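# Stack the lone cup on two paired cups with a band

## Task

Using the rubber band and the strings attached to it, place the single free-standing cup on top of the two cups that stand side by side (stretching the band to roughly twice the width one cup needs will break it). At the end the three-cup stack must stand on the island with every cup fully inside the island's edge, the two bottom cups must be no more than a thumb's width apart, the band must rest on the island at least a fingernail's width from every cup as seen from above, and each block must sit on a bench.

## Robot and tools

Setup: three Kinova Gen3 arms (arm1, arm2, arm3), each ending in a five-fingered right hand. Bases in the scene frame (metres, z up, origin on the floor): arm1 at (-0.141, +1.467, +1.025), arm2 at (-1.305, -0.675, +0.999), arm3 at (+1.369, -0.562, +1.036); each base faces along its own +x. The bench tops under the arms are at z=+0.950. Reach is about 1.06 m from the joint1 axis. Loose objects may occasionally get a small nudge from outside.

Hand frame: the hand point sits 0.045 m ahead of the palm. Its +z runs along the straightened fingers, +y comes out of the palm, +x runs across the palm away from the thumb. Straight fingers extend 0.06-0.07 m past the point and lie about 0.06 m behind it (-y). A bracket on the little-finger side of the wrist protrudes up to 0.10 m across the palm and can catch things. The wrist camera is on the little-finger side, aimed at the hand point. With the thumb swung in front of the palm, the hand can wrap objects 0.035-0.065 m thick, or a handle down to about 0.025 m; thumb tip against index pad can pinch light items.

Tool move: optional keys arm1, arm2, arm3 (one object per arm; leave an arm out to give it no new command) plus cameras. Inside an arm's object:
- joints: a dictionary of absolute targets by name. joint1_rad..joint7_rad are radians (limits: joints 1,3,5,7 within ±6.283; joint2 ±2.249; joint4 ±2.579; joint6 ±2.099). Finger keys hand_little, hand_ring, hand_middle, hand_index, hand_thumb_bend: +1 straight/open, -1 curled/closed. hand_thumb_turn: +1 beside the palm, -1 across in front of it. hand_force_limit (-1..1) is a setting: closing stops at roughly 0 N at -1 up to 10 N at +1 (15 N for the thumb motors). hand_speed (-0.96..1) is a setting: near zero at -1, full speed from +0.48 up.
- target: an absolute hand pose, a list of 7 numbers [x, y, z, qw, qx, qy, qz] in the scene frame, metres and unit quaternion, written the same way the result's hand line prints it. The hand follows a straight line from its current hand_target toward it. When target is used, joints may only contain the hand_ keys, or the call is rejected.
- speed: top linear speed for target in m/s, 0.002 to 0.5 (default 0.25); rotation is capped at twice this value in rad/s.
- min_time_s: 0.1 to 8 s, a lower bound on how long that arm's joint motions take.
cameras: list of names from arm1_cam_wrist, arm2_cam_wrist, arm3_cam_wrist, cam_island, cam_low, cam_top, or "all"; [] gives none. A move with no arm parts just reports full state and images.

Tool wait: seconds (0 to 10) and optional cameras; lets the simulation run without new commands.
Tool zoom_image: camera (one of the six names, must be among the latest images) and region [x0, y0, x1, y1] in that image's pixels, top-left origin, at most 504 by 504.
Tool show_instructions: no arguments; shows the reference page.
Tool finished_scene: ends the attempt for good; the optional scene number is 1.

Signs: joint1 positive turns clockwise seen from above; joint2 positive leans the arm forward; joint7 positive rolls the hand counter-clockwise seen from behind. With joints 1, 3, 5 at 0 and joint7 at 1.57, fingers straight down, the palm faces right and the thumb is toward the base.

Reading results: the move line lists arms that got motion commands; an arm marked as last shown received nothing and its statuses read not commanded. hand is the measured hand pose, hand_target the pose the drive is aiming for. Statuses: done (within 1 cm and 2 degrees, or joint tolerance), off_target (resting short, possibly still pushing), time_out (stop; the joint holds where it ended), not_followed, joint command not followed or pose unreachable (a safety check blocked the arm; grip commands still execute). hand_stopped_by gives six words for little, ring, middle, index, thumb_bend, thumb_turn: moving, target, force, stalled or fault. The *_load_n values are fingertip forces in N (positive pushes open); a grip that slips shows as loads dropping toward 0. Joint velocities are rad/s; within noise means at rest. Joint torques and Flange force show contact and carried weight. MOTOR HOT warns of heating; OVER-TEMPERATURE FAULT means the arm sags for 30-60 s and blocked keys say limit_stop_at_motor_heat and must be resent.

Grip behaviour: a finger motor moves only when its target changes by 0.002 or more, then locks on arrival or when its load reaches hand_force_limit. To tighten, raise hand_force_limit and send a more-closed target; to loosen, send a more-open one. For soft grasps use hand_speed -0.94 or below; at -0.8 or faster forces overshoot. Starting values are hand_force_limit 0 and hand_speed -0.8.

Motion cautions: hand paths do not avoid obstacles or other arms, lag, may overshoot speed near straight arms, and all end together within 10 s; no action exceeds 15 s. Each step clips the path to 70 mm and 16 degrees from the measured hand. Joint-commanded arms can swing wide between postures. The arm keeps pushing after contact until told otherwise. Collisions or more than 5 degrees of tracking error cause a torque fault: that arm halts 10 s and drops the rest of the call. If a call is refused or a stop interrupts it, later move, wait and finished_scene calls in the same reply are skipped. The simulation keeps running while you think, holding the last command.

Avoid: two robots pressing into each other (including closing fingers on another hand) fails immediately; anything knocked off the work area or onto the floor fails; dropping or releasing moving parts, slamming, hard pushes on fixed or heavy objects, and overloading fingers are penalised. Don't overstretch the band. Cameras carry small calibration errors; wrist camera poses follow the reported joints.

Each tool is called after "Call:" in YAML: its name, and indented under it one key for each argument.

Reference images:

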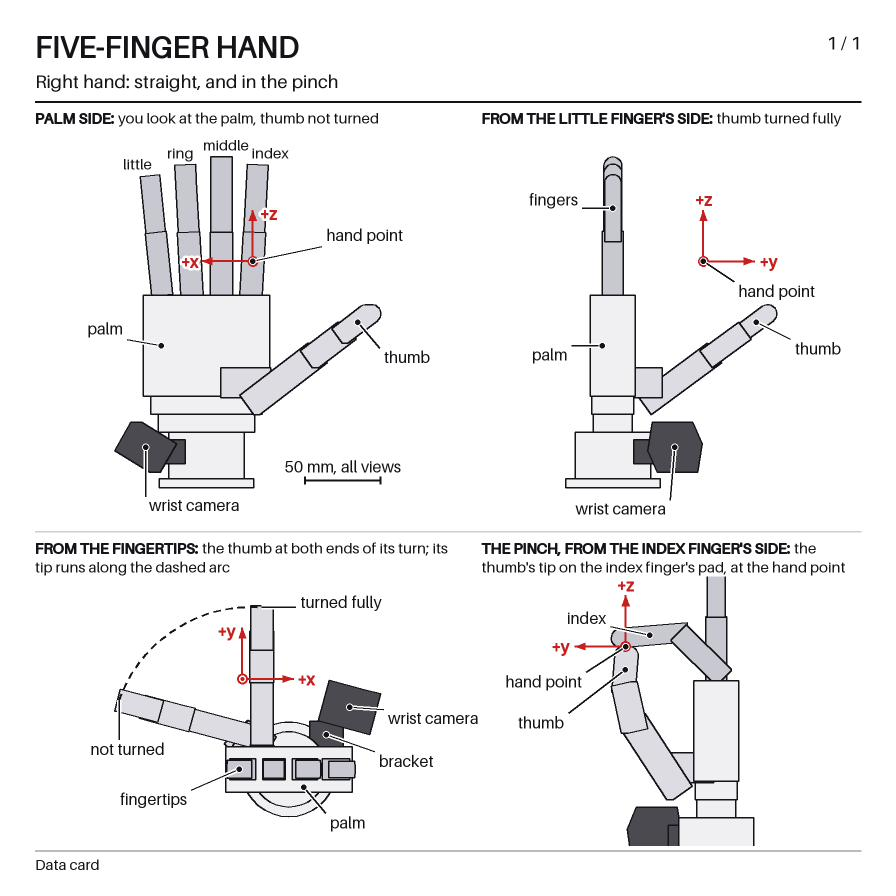

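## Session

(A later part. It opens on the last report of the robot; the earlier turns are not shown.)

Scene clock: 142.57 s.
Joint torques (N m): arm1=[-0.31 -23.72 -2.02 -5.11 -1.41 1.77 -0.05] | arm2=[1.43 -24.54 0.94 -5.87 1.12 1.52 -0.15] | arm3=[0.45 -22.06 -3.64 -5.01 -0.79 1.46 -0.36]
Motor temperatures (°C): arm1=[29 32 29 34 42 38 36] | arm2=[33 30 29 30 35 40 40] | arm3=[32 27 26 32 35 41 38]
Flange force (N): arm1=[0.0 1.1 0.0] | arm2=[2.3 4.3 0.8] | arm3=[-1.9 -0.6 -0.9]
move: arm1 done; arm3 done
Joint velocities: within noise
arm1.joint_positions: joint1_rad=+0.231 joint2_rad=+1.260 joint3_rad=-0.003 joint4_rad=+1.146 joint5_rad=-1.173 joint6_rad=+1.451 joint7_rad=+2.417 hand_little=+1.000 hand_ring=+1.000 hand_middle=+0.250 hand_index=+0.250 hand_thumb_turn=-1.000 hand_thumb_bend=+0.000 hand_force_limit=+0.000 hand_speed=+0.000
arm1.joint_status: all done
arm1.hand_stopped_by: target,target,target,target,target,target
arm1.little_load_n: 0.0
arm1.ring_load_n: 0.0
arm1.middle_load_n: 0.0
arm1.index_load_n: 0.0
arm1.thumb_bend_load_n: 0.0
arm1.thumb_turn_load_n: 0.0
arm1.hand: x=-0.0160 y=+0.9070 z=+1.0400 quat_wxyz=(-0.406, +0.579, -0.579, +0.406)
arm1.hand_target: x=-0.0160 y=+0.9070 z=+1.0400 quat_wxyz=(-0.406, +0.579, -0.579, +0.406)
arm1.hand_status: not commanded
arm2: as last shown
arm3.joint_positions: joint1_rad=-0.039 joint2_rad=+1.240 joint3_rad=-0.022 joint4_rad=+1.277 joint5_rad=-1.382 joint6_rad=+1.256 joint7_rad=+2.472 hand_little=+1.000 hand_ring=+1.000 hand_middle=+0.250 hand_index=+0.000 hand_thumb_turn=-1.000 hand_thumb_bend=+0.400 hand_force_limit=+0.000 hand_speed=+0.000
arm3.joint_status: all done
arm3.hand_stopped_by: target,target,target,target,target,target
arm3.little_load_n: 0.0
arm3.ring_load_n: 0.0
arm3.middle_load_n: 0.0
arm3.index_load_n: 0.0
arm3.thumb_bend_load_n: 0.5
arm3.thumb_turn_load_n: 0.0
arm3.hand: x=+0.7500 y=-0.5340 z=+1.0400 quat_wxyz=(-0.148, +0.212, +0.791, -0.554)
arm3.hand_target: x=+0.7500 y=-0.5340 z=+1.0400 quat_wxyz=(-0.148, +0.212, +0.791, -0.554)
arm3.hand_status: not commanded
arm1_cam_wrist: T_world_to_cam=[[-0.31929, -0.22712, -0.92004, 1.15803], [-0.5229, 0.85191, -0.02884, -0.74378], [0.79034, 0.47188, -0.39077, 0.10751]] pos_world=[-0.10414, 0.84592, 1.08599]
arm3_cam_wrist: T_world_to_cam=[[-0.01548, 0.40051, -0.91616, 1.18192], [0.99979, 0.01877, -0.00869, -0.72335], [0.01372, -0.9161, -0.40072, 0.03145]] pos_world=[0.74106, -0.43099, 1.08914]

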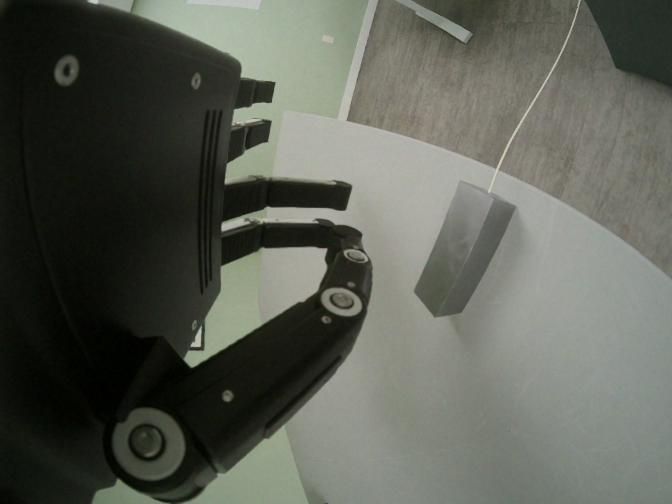

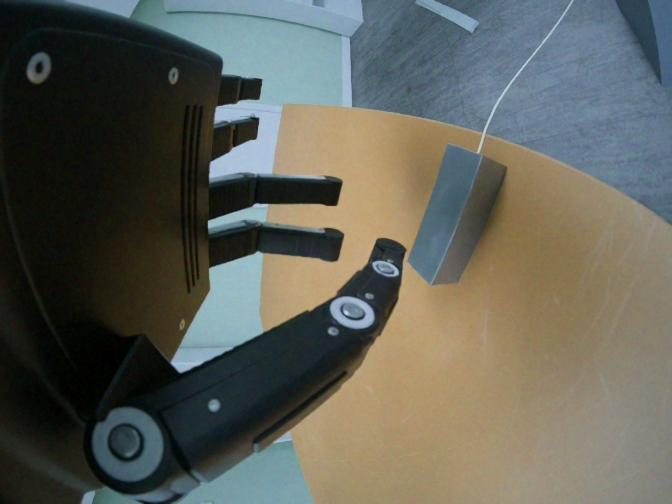

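Call:
move:
  arm1: {"joints": {"hand_thumb_bend": 0.4}, "target": [-0.0285, 0.910, 1.01, 0.4056, -0.5792, 0.5792, -0.4056], "speed": 0.1}
  arm2: {"target": [-0.7547, -0.4533, 1.01, -0.1484, 0.2120, -0.7913, 0.5540], "speed": 0.1}
  arm3: {"joints": {"hand_index": 0.25}, "target": [0.7397, -0.5349, 1.01, 0.1484, -0.2120, -0.7913, 0.5540], "speed": 0.1}
  cameras: []

Call:
move:
  arm1: {"target": [-0.0285, 0.910, 0.985, 0.4056, -0.5792, 0.5792, -0.4056], "speed": 0.05}
  arm2: {"target": [-0.7547, -0.4533, 0.985, -0.1484, 0.2120, -0.7913, 0.5540], "speed": 0.05}
  arm3: {"target": [0.7397, -0.5349, 0.985, 0.1484, -0.2120, -0.7913, 0.5540], "speed": 0.05}
  cameras: ["arm1_cam_wrist", "arm2_cam_wrist", "arm3_cam_wrist"]

Call:
zoom_image:
  camera: "arm1_cam_wrist"
  region: [280, 140, 520, 320]

Call:
zoom_image:
  camera: "arm2_cam_wrist"
  region: [280, 140, 520, 320]

Call:
zoom_image:
  camera: "arm3_cam_wrist"
  region: [280, 140, 520, 320]

Scene clock: 166.00 s.
Joint torques (N m): arm1=[-0.32 -23.86 -2 -4.92 -1.35 1.84 -0.03] | arm2=[1.42 -24.7 1 -5.63 1.08 1.57 -0.16] | arm3=[0.32 -22.48 -3.66 -4.94 -0.82 1.44 -0.39]
Motor temperatures (°C): arm1=[29 32 29 34 42 38 36] | arm2=[33 30 29 30 35 40 40] | arm3=[32 28 26 32 35 41 38]
Flange force (N): arm1=[-0.1 1.2 0.0] | arm2=[2.4 4.0 0.8] | arm3=[-1.6 -0.6 -1.1]
move: arm1 done; arm2 done; arm3 done
Joint velocities: within noise
arm1.joint_positions: joint1_rad=+0.250 joint2_rad=+1.320 joint3_rad=+0.002 joint4_rad=+1.114 joint5_rad=-1.165 joint6_rad=+1.456 joint7_rad=+2.450 hand_little=+1.000 hand_ring=+1.000 hand_middle=+0.250 hand_index=+0.250 hand_thumb_turn=-1.000 hand_thumb_bend=+0.400 hand_force_limit=+0.000 hand_speed=+0.000
arm1.joint_status: all done
arm1.hand_stopped_by: target,target,target,target,target,target
arm1.little_load_n: 0.0
arm1.ring_load_n: 0.0
arm1.middle_load_n: 0.0
arm1.index_load_n: 0.0
arm1.thumb_bend_load_n: 0.0
arm1.thumb_turn_load_n: 0.0
arm1.hand: x=-0.0285 y=+0.9100 z=+1.0100 quat_wxyz=(-0.406, +0.579, -0.579, +0.406)
arm1.hand_target: x=-0.0285 y=+0.9100 z=+1.0100 quat_wxyz=(-0.406, +0.579, -0.579, +0.406)
arm1.hand_status: done (0.000 m and 0.0 deg from the pose sent, 0.033 m and 0.0 deg at the start)
arm2.joint_positions: joint1_rad=-0.357 joint2_rad=+1.212 joint3_rad=-0.025 joint4_rad=+1.264 joint5_rad=+1.078 joint6_rad=+1.527 joint7_rad=-2.550 hand_little=+1.000 hand_ring=+1.000 hand_middle=+0.250 hand_index=+0.250 hand_thumb_turn=-1.000 hand_thumb_bend=+0.400 hand_force_limit=+0.000 hand_speed=+0.000
arm2.joint_status: not commanded
arm2.hand_stopped_by: target,target,target,target,target,target
arm2.little_load_n: 0.0
arm2.ring_load_n: 0.0
arm2.middle_load_n: 0.0
arm2.index_load_n: 0.0
arm2.thumb_bend_load_n: 0.0
arm2.thumb_turn_load_n: 0.0
arm2.hand: x=-0.7547 y=-0.4533 z=+1.0100 quat_wxyz=(-0.148, +0.212, -0.791, +0.554)
arm2.hand_target: x=-0.7547 y=-0.4533 z=+1.0100 quat_wxyz=(-0.148, +0.212, -0.791, +0.554)
arm2.hand_status: done (0.000 m and 0.0 deg from the pose sent, 0.030 m and 0.5 deg at the start)
arm3.joint_positions: joint1_rad=-0.048 joint2_rad=+1.313 joint3_rad=-0.025 joint4_rad=+1.207 joint5_rad=-1.388 joint6_rad=+1.249 joint7_rad=+2.473 hand_little=+1.000 hand_ring=+1.000 hand_middle=+0.250 hand_index=+0.250 hand_thumb_turn=-1.000 hand_thumb_bend=+0.400 hand_force_limit=+0.000 hand_speed=+0.000
arm3.joint_status: all done
arm3.hand_stopped_by: target,target,target,target,target,target
arm3.little_load_n: 0.0
arm3.ring_load_n: -0.5
arm3.middle_load_n: 0.0
arm3.index_load_n: 0.0
arm3.thumb_bend_load_n: 0.0
arm3.thumb_turn_load_n: 0.0
arm3.hand: x=+0.7397 y=-0.5349 z=+1.0100 quat_wxyz=(-0.148, +0.212, +0.791, -0.554)
arm3.hand_target: x=+0.7397 y=-0.5349 z=+1.0100 quat_wxyz=(-0.148, +0.212, +0.791, -0.554)
arm3.hand_status: done (0.000 m and 0.0 deg from the pose sent, 0.032 m and 0.0 deg at the start)

Scene clock: 167.00 s.
Joint torques (N m): arm1=[-0.32 -23.95 -1.99 -4.85 -1.35 1.85 -0.03] | arm2=[1.4 -24.85 1.04 -5.45 1.02 1.6 -0.16] | arm3=[0.44 -22.5 -3.74 -4.88 -0.73 1.4 -0.33]
Motor temperatures (°C): arm1=[29 32 29 34 42 38 36] | arm2=[33 30 29 30 35 40 40] | arm3=[32 28 26 32 35 41 38]
Flange force (N): arm1=[-0.4 1.0 0.1] | arm2=[2.5 3.9 0.9] | arm3=[-1.8 -1.0 -1.2]
move: arm1 done; arm2 done; arm3 done
Joint velocities: within noise
arm1.joint_positions: joint1_rad=+0.250 joint2_rad=+1.371 joint3_rad=+0.001 joint4_rad=+1.083 joint5_rad=-1.167 joint6_rad=+1.447 joint7_rad=+2.468 hand_little=+1.000 hand_ring=+1.000 hand_middle=+0.250 hand_index=+0.250 hand_thumb_turn=-1.000 hand_thumb_bend=+0.400 hand_force_limit=+0.000 hand_speed=+0.000
arm1.joint_status: not commanded
arm1.hand_stopped_by: target,target,target,target,target,target
arm1.little_load_n: 0.5
arm1.ring_load_n: 0.0
arm1.middle_load_n: 0.0
arm1.index_load_n: 0.0
arm1.thumb_bend_load_n: 0.0
arm1.thumb_turn_load_n: 0.0
arm1.hand: x=-0.0285 y=+0.9100 z=+0.9850 quat_wxyz=(-0.406, +0.579, -0.579, +0.406)
arm1.hand_target: x=-0.0285 y=+0.9100 z=+0.9850 quat_wxyz=(-0.406, +0.579, -0.579, +0.406)
arm1.hand_status: done (0.000 m and 0.0 deg from the pose sent, 0.025 m and 0.0 deg at the start)
arm2.joint_positions: joint1_rad=-0.357 joint2_rad=+1.262 joint3_rad=-0.025 joint4_rad=+1.241 joint5_rad=+1.080 joint6_rad=+1.514 joint7_rad=-2.573 hand_little=+1.000 hand_ring=+1.000 hand_middle=+0.250 hand_index=+0.250 hand_thumb_turn=-1.000 hand_thumb_bend=+0.400 hand_force_limit=+0.000 hand_speed=+0.000
arm2.joint_status: not commanded
arm2.hand_stopped_by: target,target,target,target,target,target
arm2.little_load_n: 0.0
arm2.ring_load_n: 0.0
arm2.middle_load_n: 0.0
arm2.index_load_n: 0.0
arm2.thumb_bend_load_n: 0.0
arm2.thumb_turn_load_n: 0.0
arm2.hand: x=-0.7547 y=-0.4533 z=+0.9850 quat_wxyz=(-0.148, +0.212, -0.791, +0.554)
arm2.hand_target: x=-0.7547 y=-0.4533 z=+0.9850 quat_wxyz=(-0.148, +0.212, -0.791, +0.554)
arm2.hand_status: done (0.000 m and 0.0 deg from the pose sent, 0.025 m and 0.0 deg at the start)
arm3.joint_positions: joint1_rad=-0.048 joint2_rad=+1.365 joint3_rad=-0.027 joint4_rad=+1.175 joint5_rad=-1.392 joint6_rad=+1.244 joint7_rad=+2.494 hand_little=+1.000 hand_ring=+1.000 hand_middle=+0.250 hand_index=+0.250 hand_thumb_turn=-1.000 hand_thumb_bend=+0.400 hand_force_limit=+0.000 hand_speed=+0.000
arm3.joint_status: not commanded
arm3.hand_stopped_by: target,target,target,target,target,target
arm3.little_load_n: -0.5
arm3.ring_load_n: 0.0
arm3.middle_load_n: 0.0
arm3.index_load_n: 0.0
arm3.thumb_bend_load_n: 0.0
arm3.thumb_turn_load_n: 0.0
arm3.hand: x=+0.7397 y=-0.5349 z=+0.9850 quat_wxyz=(-0.148, +0.212, +0.791, -0.554)
arm3.hand_target: x=+0.7397 y=-0.5349 z=+0.9850 quat_wxyz=(-0.148, +0.212, +0.791, -0.554)
arm3.hand_status: done (0.000 m and 0.0 deg from the pose sent, 0.025 m and 0.0 deg at the start)
arm1_cam_wrist: T_world_to_cam=[[-0.3193, -0.22709, -0.92004, 1.10419], [-0.52278, 0.85198, -0.02886, -0.75448], [0.79041, 0.47176, -0.39076, 0.09462]] pos_world=[-0.11664, 0.84892, 1.03109]
arm2_cam_wrist: T_world_to_cam=[[-0.37791, 0.10888, -0.91942, 0.67209], [0.4601, 0.88384, -0.08445, 0.83732], [0.80342, -0.45494, -0.38411, 0.89448]] pos_world=[-0.84992, -0.4063, 1.03222]
arm3_cam_wrist: T_world_to_cam=[[-0.01548, 0.40051, -0.91616, 1.13173], [0.99979, 0.01877, -0.00869, -0.71351], [0.01372, -0.9161, -0.40072, 0.00872]] pos_world=[0.73076, -0.43189, 1.03414]

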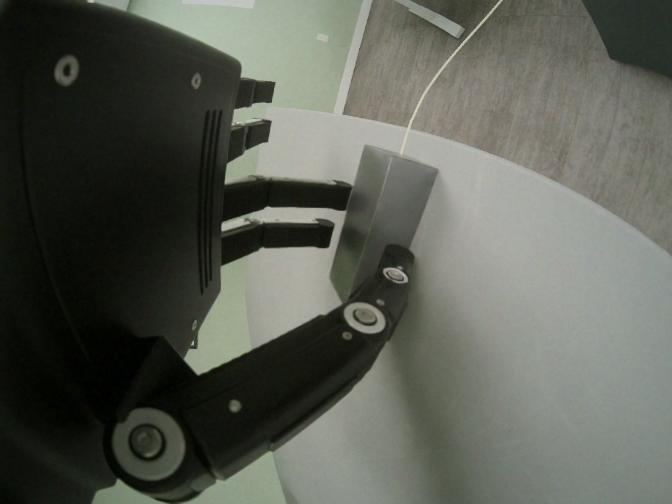

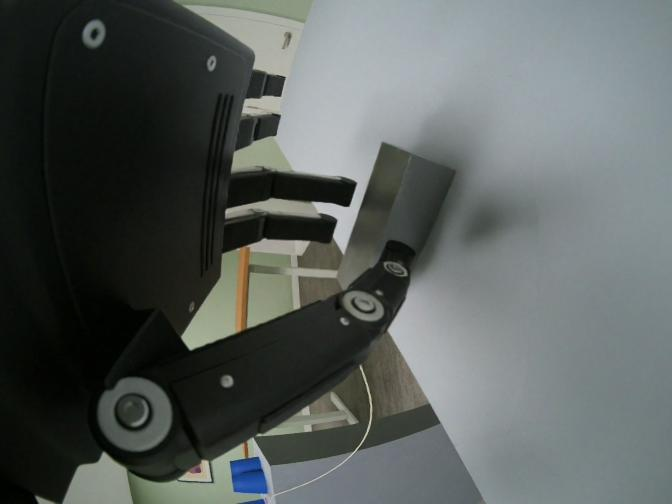

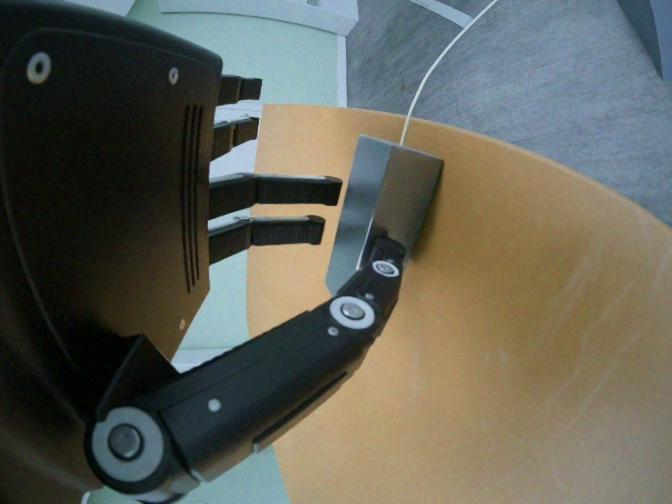

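Scaled by 2.100 from the camera's image (finer frame: 960x720).

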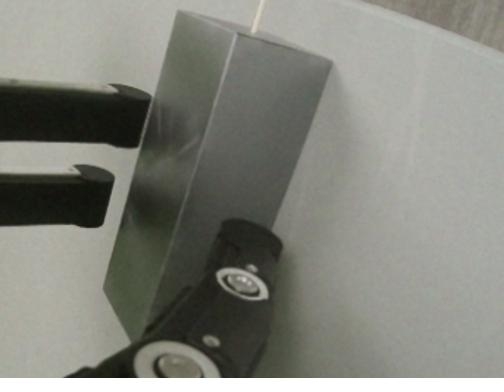

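Scaled by 2.100 from the camera's image (finer frame: 960x720).

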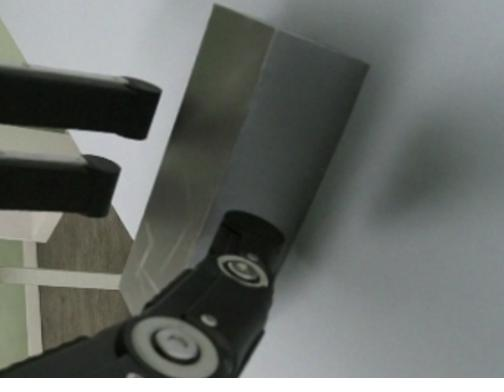

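Scaled by 2.100 from the camera's image (finer frame: 960x720).

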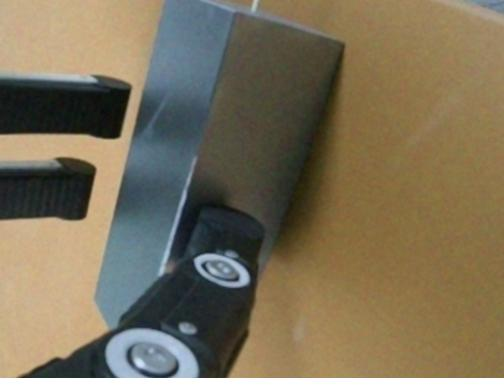

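Call:
move:
  arm1: {"target": [-0.0285, 0.910, 0.970, 0.4056, -0.5792, 0.5792, -0.4056], "speed": 0.03}
  arm2: {"target": [-0.7547, -0.4533, 0.970, -0.1484, 0.2120, -0.7913, 0.5540], "speed": 0.03}
  arm3: {"target": [0.7397, -0.5349, 0.970, 0.1484, -0.2120, -0.7913, 0.5540], "speed": 0.03}
  cameras: ["arm1_cam_wrist", "arm2_cam_wrist", "arm3_cam_wrist"]

Call:
zoom_image:
  camera: "arm1_cam_wrist"
  region: [280, 140, 520, 320]

Call:
zoom_image:
  camera: "arm2_cam_wrist"
  region: [280, 140, 520, 320]

Call:
zoom_image:
  camera: "arm3_cam_wrist"
  region: [280, 140, 520, 320]

Scene clock: 175.97 s.
Joint torques (N m): arm1=[-0.32 -23.92 -2.08 -4.76 -1.33 1.84 -0.05] | arm2=[1.39 -24.94 1.06 -5.35 0.99 1.63 -0.15] | arm3=[-3.55 -14.73 -3.46 -3.6 -0.04 -1.2 0.02]
Motor temperatures (°C): arm1=[29 32 29 34 42 38 36] | arm2=[33 30 29 30 35 40 40] | arm3=[32 28 26 32 35 41 38]
Flange force (N): arm1=[-0.4 0.9 0.0] | arm2=[2.5 3.9 1.0] | arm3=[-5.1 -12.7 -14.1]
move: arm1 done; arm2 done; arm3 done
Joint velocities: within noise
arm1.joint_positions: joint1_rad=+0.251 joint2_rad=+1.402 joint3_rad=+0.000 joint4_rad=+1.062 joint5_rad=-1.167 joint6_rad=+1.443 joint7_rad=+2.477 hand_little=+1.000 hand_ring=+1.000 hand_middle=+0.250 hand_index=+0.250 hand_thumb_turn=-1.000 hand_thumb_bend=+0.400 hand_force_limit=+0.000 hand_speed=+0.000
arm1.joint_status: not commanded
arm1.hand_stopped_by: target,target,target,target,target,target
arm1.little_load_n: 0.0
arm1.ring_load_n: 0.0
arm1.middle_load_n: 0.0
arm1.index_load_n: 0.0
arm1.thumb_bend_load_n: 0.0
arm1.thumb_turn_load_n: -0.5
arm1.hand: x=-0.0285 y=+0.9100 z=+0.9700 quat_wxyz=(-0.406, +0.579, -0.579, +0.406)
arm1.hand_target: x=-0.0285 y=+0.9100 z=+0.9700 quat_wxyz=(-0.406, +0.579, -0.579, +0.406)
arm1.hand_status: done (0.000 m and 0.0 deg from the pose sent, 0.015 m and 0.0 deg at the start)
arm2.joint_positions: joint1_rad=-0.357 joint2_rad=+1.293 joint3_rad=-0.025 joint4_rad=+1.224 joint5_rad=+1.081 joint6_rad=+1.507 joint7_rad=-2.585 hand_little=+1.000 hand_ring=+1.000 hand_middle=+0.250 hand_index=+0.250 hand_thumb_turn=-1.000 hand_thumb_bend=+0.400 hand_force_limit=+0.000 hand_speed=+0.000
arm2.joint_status: not commanded
arm2.hand_stopped_by: target,target,target,target,target,target
arm2.little_load_n: 0.0
arm2.ring_load_n: 0.0
arm2.middle_load_n: 0.0
arm2.index_load_n: 0.0
arm2.thumb_bend_load_n: 0.0
arm2.thumb_turn_load_n: 0.0
arm2.hand: x=-0.7547 y=-0.4533 z=+0.9700 quat_wxyz=(-0.148, +0.212, -0.791, +0.554)
arm2.hand_target: x=-0.7547 y=-0.4533 z=+0.9700 quat_wxyz=(-0.148, +0.212, -0.791, +0.554)
arm2.hand_status: done (0.000 m and 0.0 deg from the pose sent, 0.015 m and 0.0 deg at the start)
arm3.joint_positions: joint1_rad=-0.047 joint2_rad=+1.397 joint3_rad=-0.028 joint4_rad=+1.153 joint5_rad=-1.394 joint6_rad=+1.242 joint7_rad=+2.505 hand_little=+1.000 hand_ring=+1.000 hand_middle=+0.250 hand_index=+0.250 hand_thumb_turn=-1.000 hand_thumb_bend=+0.399 hand_force_limit=+0.000 hand_speed=+0.000
arm3.joint_status: not commanded
arm3.hand_stopped_by: target,target,target,target,target,target
arm3.little_load_n: 0.0
arm3.ring_load_n: 0.0
arm3.middle_load_n: 0.0
arm3.index_load_n: 0.0
arm3.thumb_bend_load_n: -5.5
arm3.thumb_turn_load_n: 1.5
arm3.hand: x=+0.7397 y=-0.5348 z=+0.9700 quat_wxyz=(-0.148, +0.212, +0.791, -0.554)
arm3.hand_target: x=+0.7397 y=-0.5349 z=+0.9700 quat_wxyz=(-0.148, +0.212, +0.791, -0.554)
arm3.hand_status: done (0.000 m and 0.0 deg from the pose sent, 0.015 m and 0.0 deg at the start)
arm1_cam_wrist: T_world_to_cam=[[-0.31929, -0.22712, -0.92004, 1.09032], [-0.5229, 0.85191, -0.02884, -0.75489], [0.79034, 0.47188, -0.39077, 0.08862]] pos_world=[-0.11664, 0.84892, 1.01599]
arm2_cam_wrist: T_world_to_cam=[[-0.37791, 0.10887, -0.91942, 0.65829], [0.4601, 0.88384, -0.08446, 0.83606], [0.80342, -0.45494, -0.38411, 0.88872]] pos_world=[-0.84992, -0.4063, 1.01722]
arm3_cam_wrist: T_world_to_cam=[[-0.01549, 0.40052, -0.91616, 1.11805], [0.99979, 0.01859, -0.00878, -0.71363], [0.01352, -0.9161, -0.40072, 0.00299]] pos_world=[0.73076, -0.43179, 1.01924]

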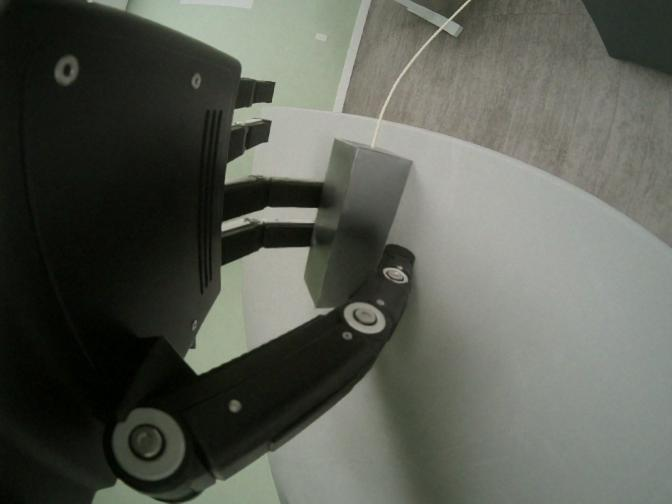

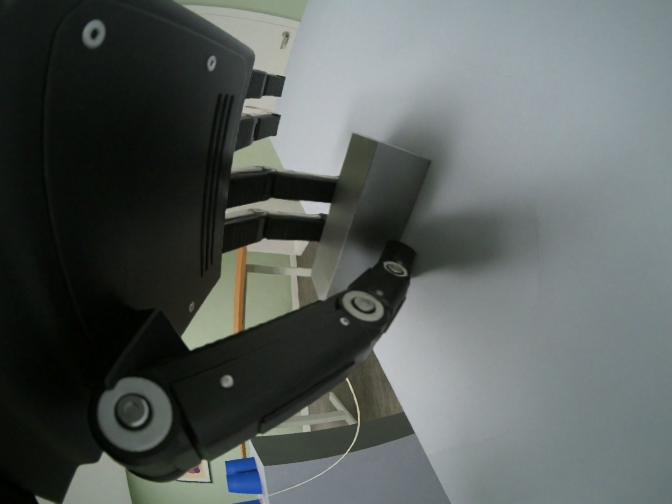

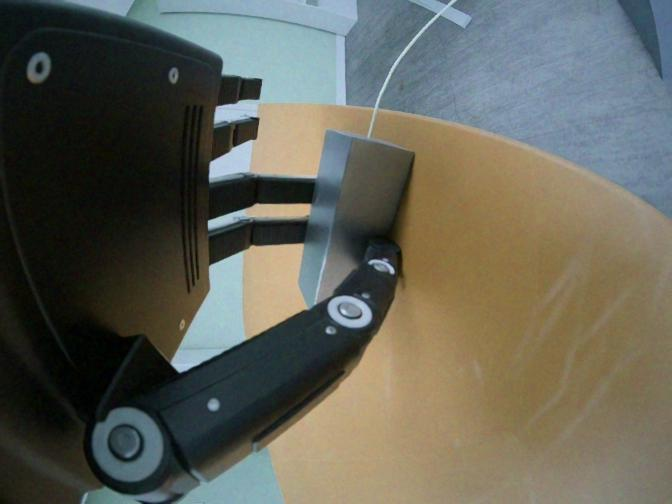

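Scaled by 2.100 from the camera's image (finer frame: 960x720).

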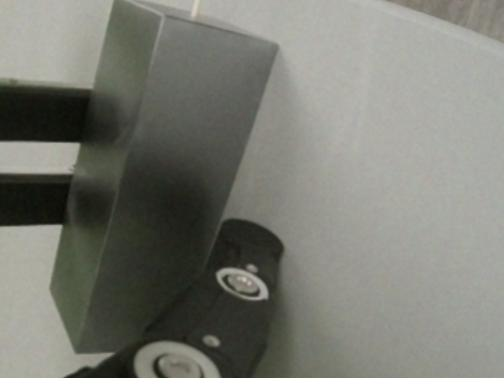

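Scaled by 2.100 from the camera's image (finer frame: 960x720).

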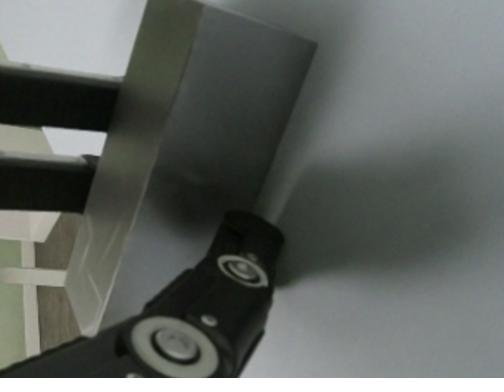

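Scaled by 2.100 from the camera's image (finer frame: 960x720).

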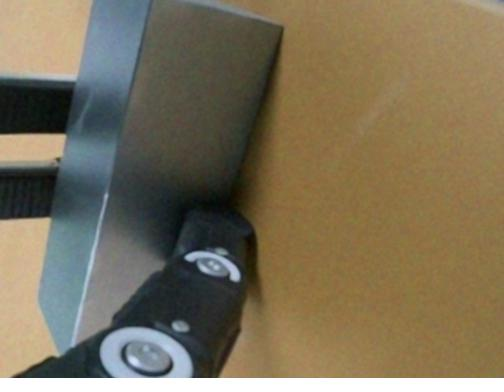

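Call:
move:
  arm3: {"target": [0.7397, -0.5349, 0.978, 0.1484, -0.2120, -0.7913, 0.5540], "speed": 0.03}
  cameras: []

Call:
move:
  arm1: {"joints": {"hand_index": -0.35, "hand_middle": -0.35, "hand_thumb_bend": -0.2, "hand_force_limit": -0.3, "hand_speed": -0.9}}
  arm2: {"joints": {"hand_index": -0.35, "hand_middle": -0.35, "hand_thumb_bend": -0.2, "hand_force_limit": -0.3, "hand_speed": -0.9}}
  arm3: {"joints": {"hand_index": -0.35, "hand_middle": -0.35, "hand_thumb_bend": -0.2, "hand_force_limit": -0.3, "hand_speed": -0.9}}
  cameras: ["arm1_cam_wrist", "arm2_cam_wrist", "arm3_cam_wrist"]

Call:
zoom_image:
  camera: "arm1_cam_wrist"
  region: [240, 100, 480, 340]

Call:
zoom_image:
  camera: "arm2_cam_wrist"
  region: [240, 100, 480, 340]

Call:
zoom_image:
  camera: "arm3_cam_wrist"
  region: [240, 100, 480, 340]

Scene clock: 182.97 s.
Joint torques (N m): arm1=[-0.34 -23.92 -2.06 -4.75 -1.33 1.86 -0.02] | arm2=[1.39 -24.95 1.08 -5.34 1 1.6 -0.15] | arm3=[0.4 -22.68 -3.74 -4.83 -0.77 1.52 -0.39]
Motor temperatures (°C): arm1=[29 32 29 34 42 38 36] | arm2=[33 30 29 30 35 40 40] | arm3=[32 28 26 32 35 41 38]
Flange force (N): arm1=[-0.3 1.0 -0.1] | arm2=[2.4 4.0 0.9] | arm3=[-1.8 -0.6 -1.0]
move: arm3 done
Joint velocities: within noise
arm1, arm2: as last shown
arm1.thumb_turn_load_n: 0.0
arm3.joint_positions: joint1_rad=-0.048 joint2_rad=+1.380 joint3_rad=-0.027 joint4_rad=+1.165 joint5_rad=-1.393 joint6_rad=+1.243 joint7_rad=+2.499 hand_little=+1.000 hand_ring=+1.000 hand_middle=+0.250 hand_index=+0.250 hand_thumb_turn=-1.000 hand_thumb_bend=+0.400 hand_force_limit=+0.000 hand_speed=+0.000
arm3.joint_status: not commanded
arm3.hand_stopped_by: target,target,target,target,target,target
arm3.little_load_n: 0.0
arm3.ring_load_n: 0.0
arm3.middle_load_n: 0.0
arm3.index_load_n: 0.0
arm3.thumb_bend_load_n: 0.0
arm3.thumb_turn_load_n: 0.0
arm3.hand: x=+0.7397 y=-0.5349 z=+0.9780 quat_wxyz=(-0.148, +0.212, +0.791, -0.554)
arm3.hand_target: x=+0.7397 y=-0.5349 z=+0.9780 quat_wxyz=(-0.148, +0.212, +0.791, -0.554)
arm3.hand_status: done (0.000 m and 0.0 deg from the pose sent, 0.008 m and 0.0 deg at the start)

Scene clock: 185.60 s.
Joint torques (N m): arm1=[-0.34 -23.68 -1.97 -4.75 -1.3 1.75 -0.04] | arm2=[1.49 -24.76 1.11 -5.31 0.98 1.59 -0.14] | arm3=[0.26 -21.86 -3.52 -4.72 -0.64 1.29 -0.27]
Motor temperatures (°C): arm1=[29 32 29 34 42 38 36] | arm2=[33 30 29 30 35 40 40] | arm3=[32 28 26 32 35 41 38]
Flange force (N): arm1=[-0.6 0.5 -0.2] | arm2=[2.6 3.7 0.7] | arm3=[-2.1 -2.1 -1.8]
move: arm1 off_target; arm2 off_target; arm3 off_target
Joint velocities: within noise
arm1.joint_positions: joint1_rad=+0.251 joint2_rad=+1.402 joint3_rad=+0.000 joint4_rad=+1.062 joint5_rad=-1.167 joint6_rad=+1.443 joint7_rad=+2.477 hand_little=+1.000 hand_ring=+1.000 hand_middle=+0.038 hand_index=+0.029 hand_thumb_turn=-1.000 hand_thumb_bend=+0.280 hand_force_limit=-0.300 hand_speed=-0.900
arm1.joint_status: hand_middle off_target (ended at +0.038, target -0.350); hand_index off_target (ended at +0.029, target -0.350); hand_thumb_bend off_target (ended at +0.280, target -0.200); the others done
arm1.hand_stopped_by: target,target,force,force,force,target
arm1.little_load_n: 0.0
arm1.ring_load_n: -0.5
arm1.middle_load_n: 4.0
arm1.index_load_n: 4.0
arm1.thumb_bend_load_n: 5.0
arm1.thumb_turn_load_n: 0.0
arm1.hand: x=-0.0285 y=+0.9100 z=+0.9700 quat_wxyz=(-0.406, +0.579, -0.579, +0.406)
arm1.hand_target: x=-0.0285 y=+0.9100 z=+0.9700 quat_wxyz=(-0.406, +0.579, -0.579, +0.406)
arm1.hand_status: not commanded
arm2.joint_positions: joint1_rad=-0.357 joint2_rad=+1.293 joint3_rad=-0.025 joint4_rad=+1.224 joint5_rad=+1.081 joint6_rad=+1.507 joint7_rad=-2.585 hand_little=+1.000 hand_ring=+1.000 hand_middle=+0.038 hand_index=+0.037 hand_thumb_turn=-1.000 hand_thumb_bend=+0.284 hand_force_limit=-0.300 hand_speed=-0.900
arm2.joint_status: hand_middle off_target (ended at +0.038, target -0.350); hand_index off_target (ended at +0.037, target -0.350); hand_thumb_bend off_target (ended at +0.284, target -0.200); the others done
arm2.hand_stopped_by: target,target,force,force,force,target
arm2.little_load_n: 0.0
arm2.ring_load_n: 0.0
arm2.middle_load_n: 5.0
arm2.index_load_n: 4.0
arm2.thumb_bend_load_n: 6.0
arm2.thumb_turn_load_n: 0.0
arm2.hand: x=-0.7547 y=-0.4533 z=+0.9700 quat_wxyz=(-0.148, +0.212, -0.791, +0.554)
arm2.hand_target: x=-0.7547 y=-0.4533 z=+0.9700 quat_wxyz=(-0.148, +0.212, -0.791, +0.554)
arm2.hand_status: not commanded
arm3.joint_positions: joint1_rad=-0.048 joint2_rad=+1.380 joint3_rad=-0.027 joint4_rad=+1.165 joint5_rad=-1.393 joint6_rad=+1.243 joint7_rad=+2.499 hand_little=+1.000 hand_ring=+1.000 hand_middle=+0.038 hand_index=+0.037 hand_thumb_turn=-1.000 hand_thumb_bend=+0.293 hand_force_limit=-0.300 hand_speed=-0.900
arm3.joint_status: hand_middle off_target (ended at +0.038, target -0.350); hand_index off_target (ended at +0.037, target -0.350); hand_thumb_bend off_target (ended at +0.293, target -0.200); the others done
arm3.hand_stopped_by: target,target,force,force,force,target
arm3.little_load_n: 0.0
arm3.ring_load_n: 0.0
arm3.middle_load_n: 5.5
arm3.index_load_n: 3.5
arm3.thumb_bend_load_n: 6.0
arm3.thumb_turn_load_n: 0.0
arm3.hand: x=+0.7397 y=-0.5349 z=+0.9780 quat_wxyz=(-0.148, +0.212, +0.791, -0.554)
arm3.hand_target: x=+0.7397 y=-0.5349 z=+0.9780 quat_wxyz=(-0.148, +0.212, +0.791, -0.554)
arm3.hand_status: not commanded
arm1_cam_wrist: T_world_to_cam=[[-0.31929, -0.22712, -0.92004, 1.09032], [-0.5229, 0.85191, -0.02884, -0.75489], [0.79034, 0.47188, -0.39077, 0.08862]] pos_world=[-0.11664, 0.84892, 1.01599]
arm2_cam_wrist: T_world_to_cam=[[-0.37791, 0.10887, -0.91942, 0.65829], [0.4601, 0.88384, -0.08446, 0.83606], [0.80342, -0.45494, -0.38411, 0.88872]] pos_world=[-0.84992, -0.4063, 1.01722]
arm3_cam_wrist: T_world_to_cam=[[-0.01557, 0.40051, -0.91616, 1.12538], [0.99979, 0.01881, -0.00877, -0.71347], [0.01372, -0.9161, -0.40072, 0.00592]] pos_world=[0.73076, -0.43189, 1.02714]

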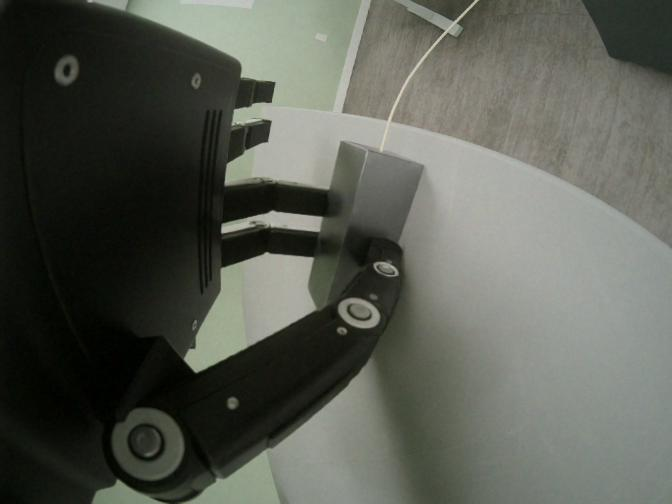

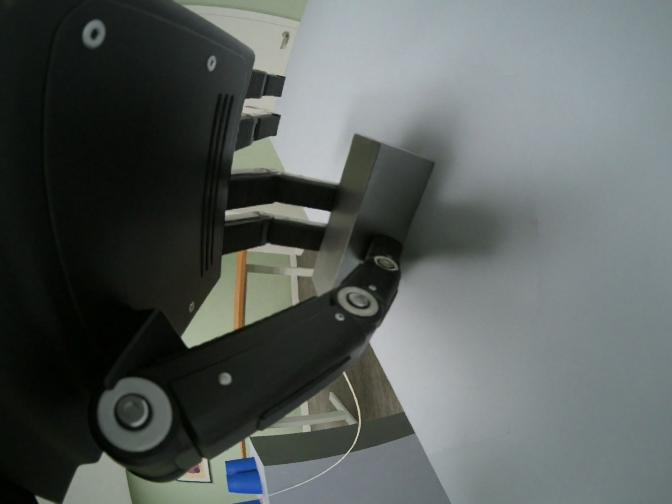

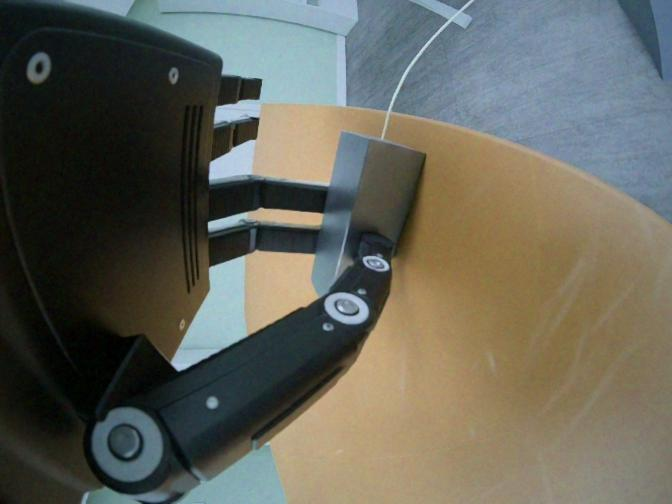

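Scaled by 2.100 from the camera's image (finer frame: 960x720).

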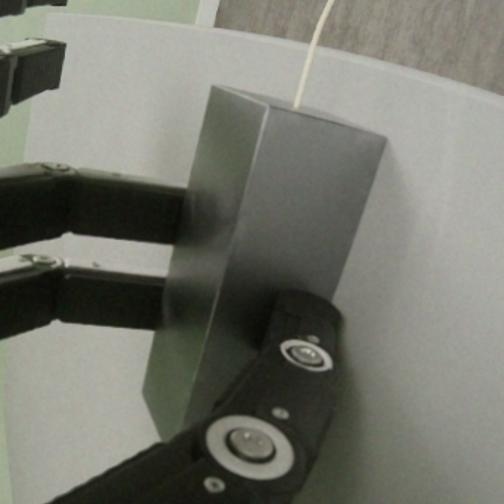

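Scaled by 2.100 from the camera's image (finer frame: 960x720).

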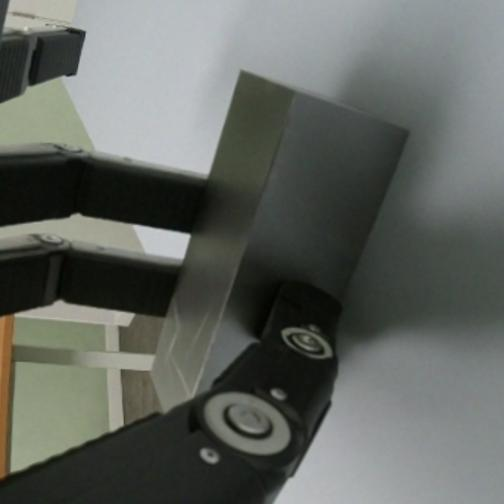

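Scaled by 2.100 from the camera's image (finer frame: 960x720).

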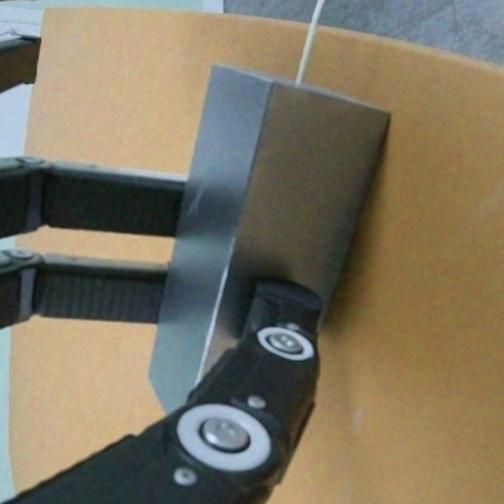

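Call:
move:
  arm1: {"joints": {"hand_index": -0.36, "hand_middle": -0.36, "hand_thumb_bend": -0.22, "hand_force_limit": 0.1}}
  arm2: {"joints": {"hand_index": -0.36, "hand_middle": -0.36, "hand_thumb_bend": -0.22, "hand_force_limit": 0.1}}
  arm3: {"joints": {"hand_index": -0.36, "hand_middle": -0.36, "hand_thumb_bend": -0.22, "hand_force_limit": 0.1}}
  cameras: []

Call:
move:
  arm1: {"target": [-0.0285, 0.910, 1.02, 0.4056, -0.5792, 0.5792, -0.4056], "speed": 0.03}
  arm2: {"target": [-0.7547, -0.4533, 1.02, -0.1484, 0.2120, -0.7913, 0.5540], "speed": 0.03}
  arm3: {"target": [0.7397, -0.5349, 1.02, 0.1484, -0.2120, -0.7913, 0.5540], "speed": 0.03}
  cameras: ["all"]

Scene clock: 191.53 s.
Joint torques (N m): arm1=[-0.38 -23.52 -1.95 -4.76 -1.23 1.69 0.01] | arm2=[1.49 -24.14 0.83 -5.14 0.79 1.39 -0.11] | arm3=[0.31 -21.38 -3.16 -4.61 -0.46 1 -0.28]
Motor temperatures (°C): arm1=[29 32 29 34 42 38 36] | arm2=[33 30 29 30 35 40 40] | arm3=[32 28 26 32 35 41 38]
Flange force (N): arm1=[-0.7 0.1 -0.4] | arm2=[2.5 2.6 0.3] | arm3=[-2.3 -2.9 -2.1]
move: arm1 off_target; arm2 off_target; arm3 off_target
Joint velocities: within noise
arm1.joint_positions: joint1_rad=+0.251 joint2_rad=+1.402 joint3_rad=+0.000 joint4_rad=+1.062 joint5_rad=-1.167 joint6_rad=+1.443 joint7_rad=+2.477 hand_little=+1.000 hand_ring=+1.000 hand_middle=+0.031 hand_index=+0.022 hand_thumb_turn=-1.000 hand_thumb_bend=+0.272 hand_force_limit=+0.100 hand_speed=-0.900
arm1.joint_status: hand_middle off_target (ended at +0.031, target -0.360); hand_index off_target (ended at +0.022, target -0.360); hand_thumb_bend off_target (ended at +0.272, target -0.220); the others done
arm1.hand_stopped_by: target,target,force,force,force,target
arm1.little_load_n: 0.0
arm1.ring_load_n: 0.0
arm1.middle_load_n: 6.0
arm1.index_load_n: 5.5
arm1.thumb_bend_load_n: 8.0
arm1.thumb_turn_load_n: 0.0
arm1.hand: x=-0.0285 y=+0.9100 z=+0.9700 quat_wxyz=(-0.406, +0.579, -0.579, +0.406)
arm1.hand_target: x=-0.0285 y=+0.9100 z=+0.9700 quat_wxyz=(-0.406, +0.579, -0.579, +0.406)
arm1.hand_status: not commanded
arm2.joint_positions: joint1_rad=-0.357 joint2_rad=+1.293 joint3_rad=-0.025 joint4_rad=+1.224 joint5_rad=+1.081 joint6_rad=+1.507 joint7_rad=-2.585 hand_little=+1.000 hand_ring=+1.000 hand_middle=+0.031 hand_index=+0.030 hand_thumb_turn=-1.000 hand_thumb_bend=+0.278 hand_force_limit=+0.100 hand_speed=-0.900
arm2.joint_status: hand_middle off_target (ended at +0.031, target -0.360); hand_index off_target (ended at +0.030, target -0.360); hand_thumb_bend off_target (ended at +0.278, target -0.220); the others done
arm2.hand_stopped_by: target,target,force,force,force,target
arm2.little_load_n: 0.0
arm2.ring_load_n: 0.0
arm2.middle_load_n: 7.5
arm2.index_load_n: 6.0
arm2.thumb_bend_load_n: 8.5
arm2.thumb_turn_load_n: 0.0
arm2.hand: x=-0.7547 y=-0.4533 z=+0.9700 quat_wxyz=(-0.148, +0.212, -0.791, +0.554)
arm2.hand_target: x=-0.7547 y=-0.4533 z=+0.9700 quat_wxyz=(-0.148, +0.212, -0.791, +0.554)
arm2.hand_status: not commanded
arm3.joint_positions: joint1_rad=-0.048 joint2_rad=+1.380 joint3_rad=-0.027 joint4_rad=+1.165 joint5_rad=-1.393 joint6_rad=+1.243 joint7_rad=+2.499 hand_little=+1.000 hand_ring=+1.000 hand_middle=+0.032 hand_index=+0.030 hand_thumb_turn=-1.000 hand_thumb_bend=+0.289 hand_force_limit=+0.100 hand_speed=-0.900
arm3.joint_status: hand_middle off_target (ended at +0.032, target -0.360); hand_index off_target (ended at +0.030, target -0.360); hand_thumb_bend off_target (ended at +0.289, target -0.220); the others done
arm3.hand_stopped_by: target,target,force,force,force,target
arm3.little_load_n: 0.0
arm3.ring_load_n: 0.0
arm3.middle_load_n: 8.0
arm3.index_load_n: 6.0
arm3.thumb_bend_load_n: 9.0
arm3.thumb_turn_load_n: 0.0
arm3.hand: x=+0.7397 y=-0.5349 z=+0.9780 quat_wxyz=(-0.148, +0.212, +0.791, -0.554)
arm3.hand_target: x=+0.7397 y=-0.5349 z=+0.9780 quat_wxyz=(-0.148, +0.212, +0.791, -0.554)
arm3.hand_status: not commanded

Scene clock: 193.70 s.
Joint torques (N m): arm1=[-0.31 -24.44 -2.33 -5.15 -1.58 2.09 -0.02] | arm2=[1.39 -25.37 1.35 -5.84 1.31 1.86 -0.19] | arm3=[0.39 -23.17 -4.04 -5.31 -0.99 1.73 -0.37]
Motor temperatures (°C): arm1=[29 32 29 34 42 38 36] | arm2=[33 30 29 30 35 40 40] | arm3=[32 28 26 32 35 41 38]
Flange force (N): arm1=[-0.1 2.2 0.5] | arm2=[2.2 5.4 1.3] | arm3=[-1.9 0.5 -0.6]
move: arm1 done; arm2 done; arm3 done
Joint velocities: within noise
arm1.joint_positions: joint1_rad=+0.250 joint2_rad=+1.300 joint3_rad=+0.002 joint4_rad=+1.125 joint5_rad=-1.164 joint6_rad=+1.460 joint7_rad=+2.441 hand_little=+1.000 hand_ring=+1.000 hand_middle=+0.031 hand_index=+0.022 hand_thumb_turn=-1.000 hand_thumb_bend=+0.272 hand_force_limit=+0.100 hand_speed=-0.900
arm1.joint_status: not commanded
arm1.hand_stopped_by: target,target,force,force,force,target
arm1.little_load_n: 0.0
arm1.ring_load_n: 0.0
arm1.middle_load_n: 5.5
arm1.index_load_n: 5.0
arm1.thumb_bend_load_n: 9.0
arm1.thumb_turn_load_n: 0.0
arm1.hand: x=-0.0285 y=+0.9100 z=+1.0200 quat_wxyz=(-0.406, +0.579, -0.579, +0.406)
arm1.hand_target: x=-0.0285 y=+0.9100 z=+1.0200 quat_wxyz=(-0.406, +0.579, -0.579, +0.406)
arm1.hand_status: done (0.000 m and 0.0 deg from the pose sent, 0.050 m and 0.0 deg at the start)
arm2.joint_positions: joint1_rad=-0.357 joint2_rad=+1.193 joint3_rad=-0.025 joint4_rad=+1.272 joint5_rad=+1.077 joint6_rad=+1.533 joint7_rad=-2.539 hand_little=+1.000 hand_ring=+1.000 hand_middle=+0.031 hand_index=+0.030 hand_thumb_turn=-1.000 hand_thumb_bend=+0.278 hand_force_limit=+0.100 hand_speed=-0.900
arm2.joint_status: not commanded
arm2.hand_stopped_by: target,target,force,force,force,target
arm2.little_load_n: 0.0
arm2.ring_load_n: 0.0
arm2.middle_load_n: 6.5
arm2.index_load_n: 5.0
arm2.thumb_bend_load_n: 11.0
arm2.thumb_turn_load_n: 0.0
arm2.hand: x=-0.7547 y=-0.4533 z=+1.0200 quat_wxyz=(-0.148, +0.212, -0.791, +0.554)
arm2.hand_target: x=-0.7547 y=-0.4533 z=+1.0200 quat_wxyz=(-0.148, +0.212, -0.791, +0.554)
arm2.hand_status: done (0.000 m and 0.0 deg from the pose sent, 0.050 m and 0.0 deg at the start)
arm3.joint_positions: joint1_rad=-0.049 joint2_rad=+1.293 joint3_rad=-0.024 joint4_rad=+1.218 joint5_rad=-1.386 joint6_rad=+1.251 joint7_rad=+2.464 hand_little=+1.000 hand_ring=+1.000 hand_middle=+0.032 hand_index=+0.030 hand_thumb_turn=-1.000 hand_thumb_bend=+0.289 hand_force_limit=+0.100 hand_speed=-0.900
arm3.joint_status: not commanded
arm3.hand_stopped_by: target,target,force,force,force,target
arm3.little_load_n: 0.0
arm3.ring_load_n: 0.0
arm3.middle_load_n: 6.5
arm3.index_load_n: 5.0
arm3.thumb_bend_load_n: 11.5
arm3.thumb_turn_load_n: 0.0
arm3.hand: x=+0.7397 y=-0.5349 z=+1.0200 quat_wxyz=(-0.148, +0.212, +0.791, -0.554)
arm3.hand_target: x=+0.7397 y=-0.5349 z=+1.0200 quat_wxyz=(-0.148, +0.212, +0.791, -0.554)
arm3.hand_status: done (0.000 m and 0.0 deg from the pose sent, 0.042 m and 0.0 deg at the start)
pictures: arm1_cam_wrist, arm2_cam_wrist, arm3_cam_wrist, cam_island, cam_low, cam_top
arm1_cam_wrist: T_world_to_cam=[[-0.31929, -0.22712, -0.92004, 1.13641], [-0.5229, 0.85191, -0.02884, -0.75345], [0.79034, 0.47188, -0.39077, 0.1082]] pos_world=[-0.11664, 0.84892, 1.06609]
arm2_cam_wrist: T_world_to_cam=[[-0.37793, 0.10889, -0.91941, 0.70424], [0.46021, 0.88378, -0.0845, 0.8404], [0.80335, -0.45506, -0.38412, 0.90783]] pos_world=[-0.84992, -0.4063, 1.06722]
arm3_cam_wrist: T_world_to_cam=[[-0.01557, 0.40051, -0.91616, 1.16386], [0.99979, 0.01881, -0.00877, -0.7131], [0.01372, -0.9161, -0.40072, 0.02275]] pos_world=[0.73076, -0.43189, 1.06914]

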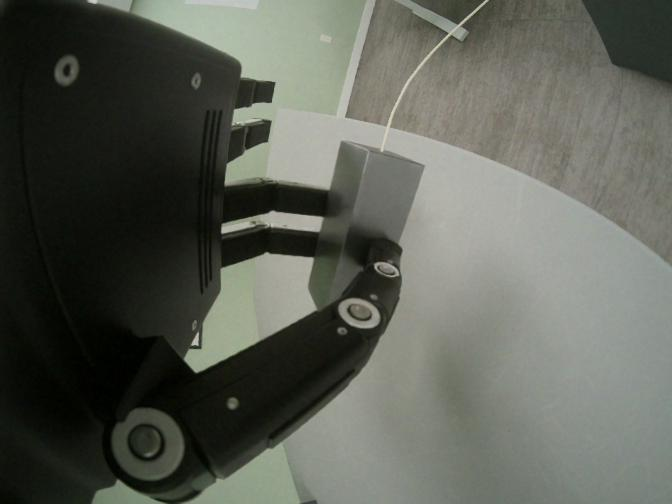

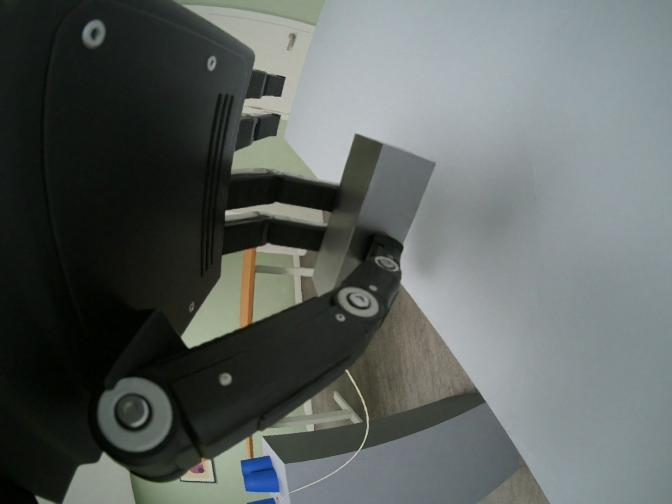

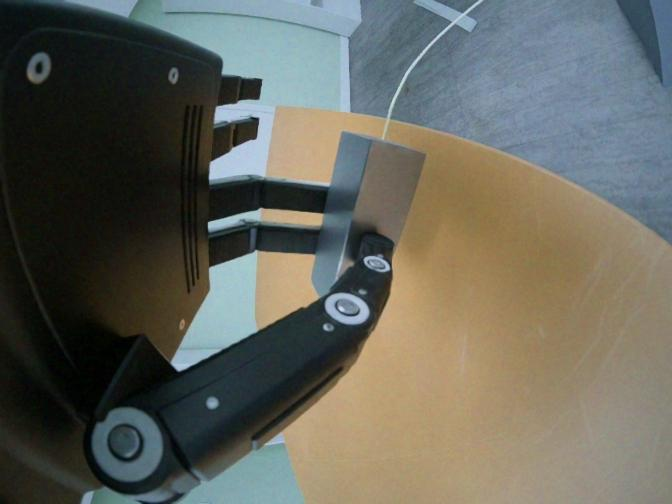

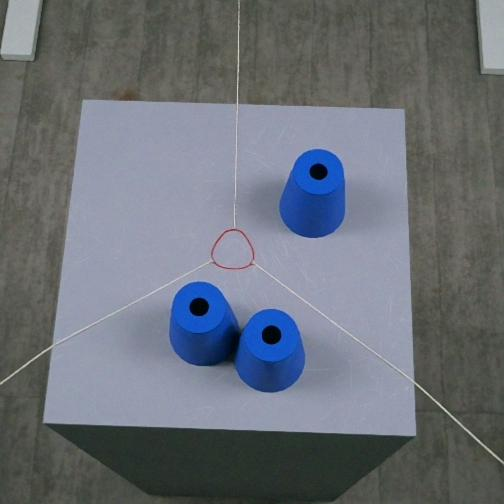

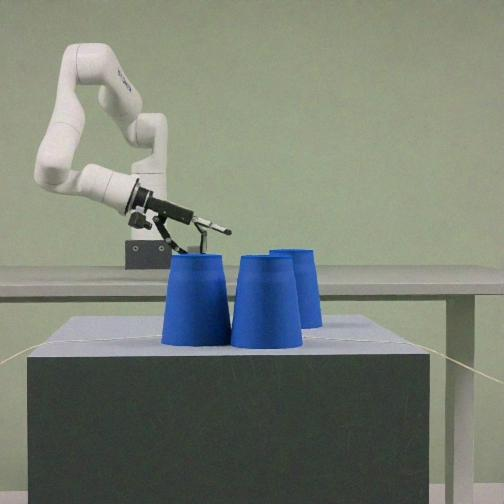

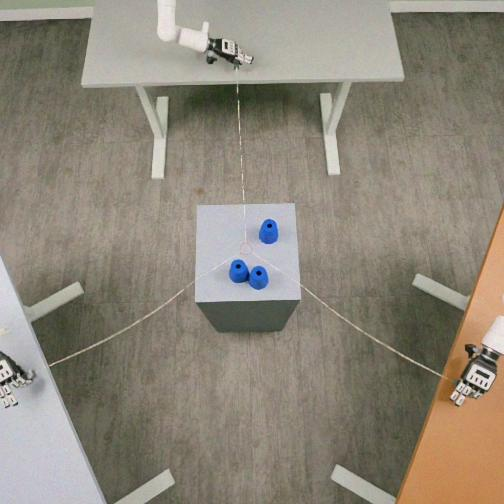

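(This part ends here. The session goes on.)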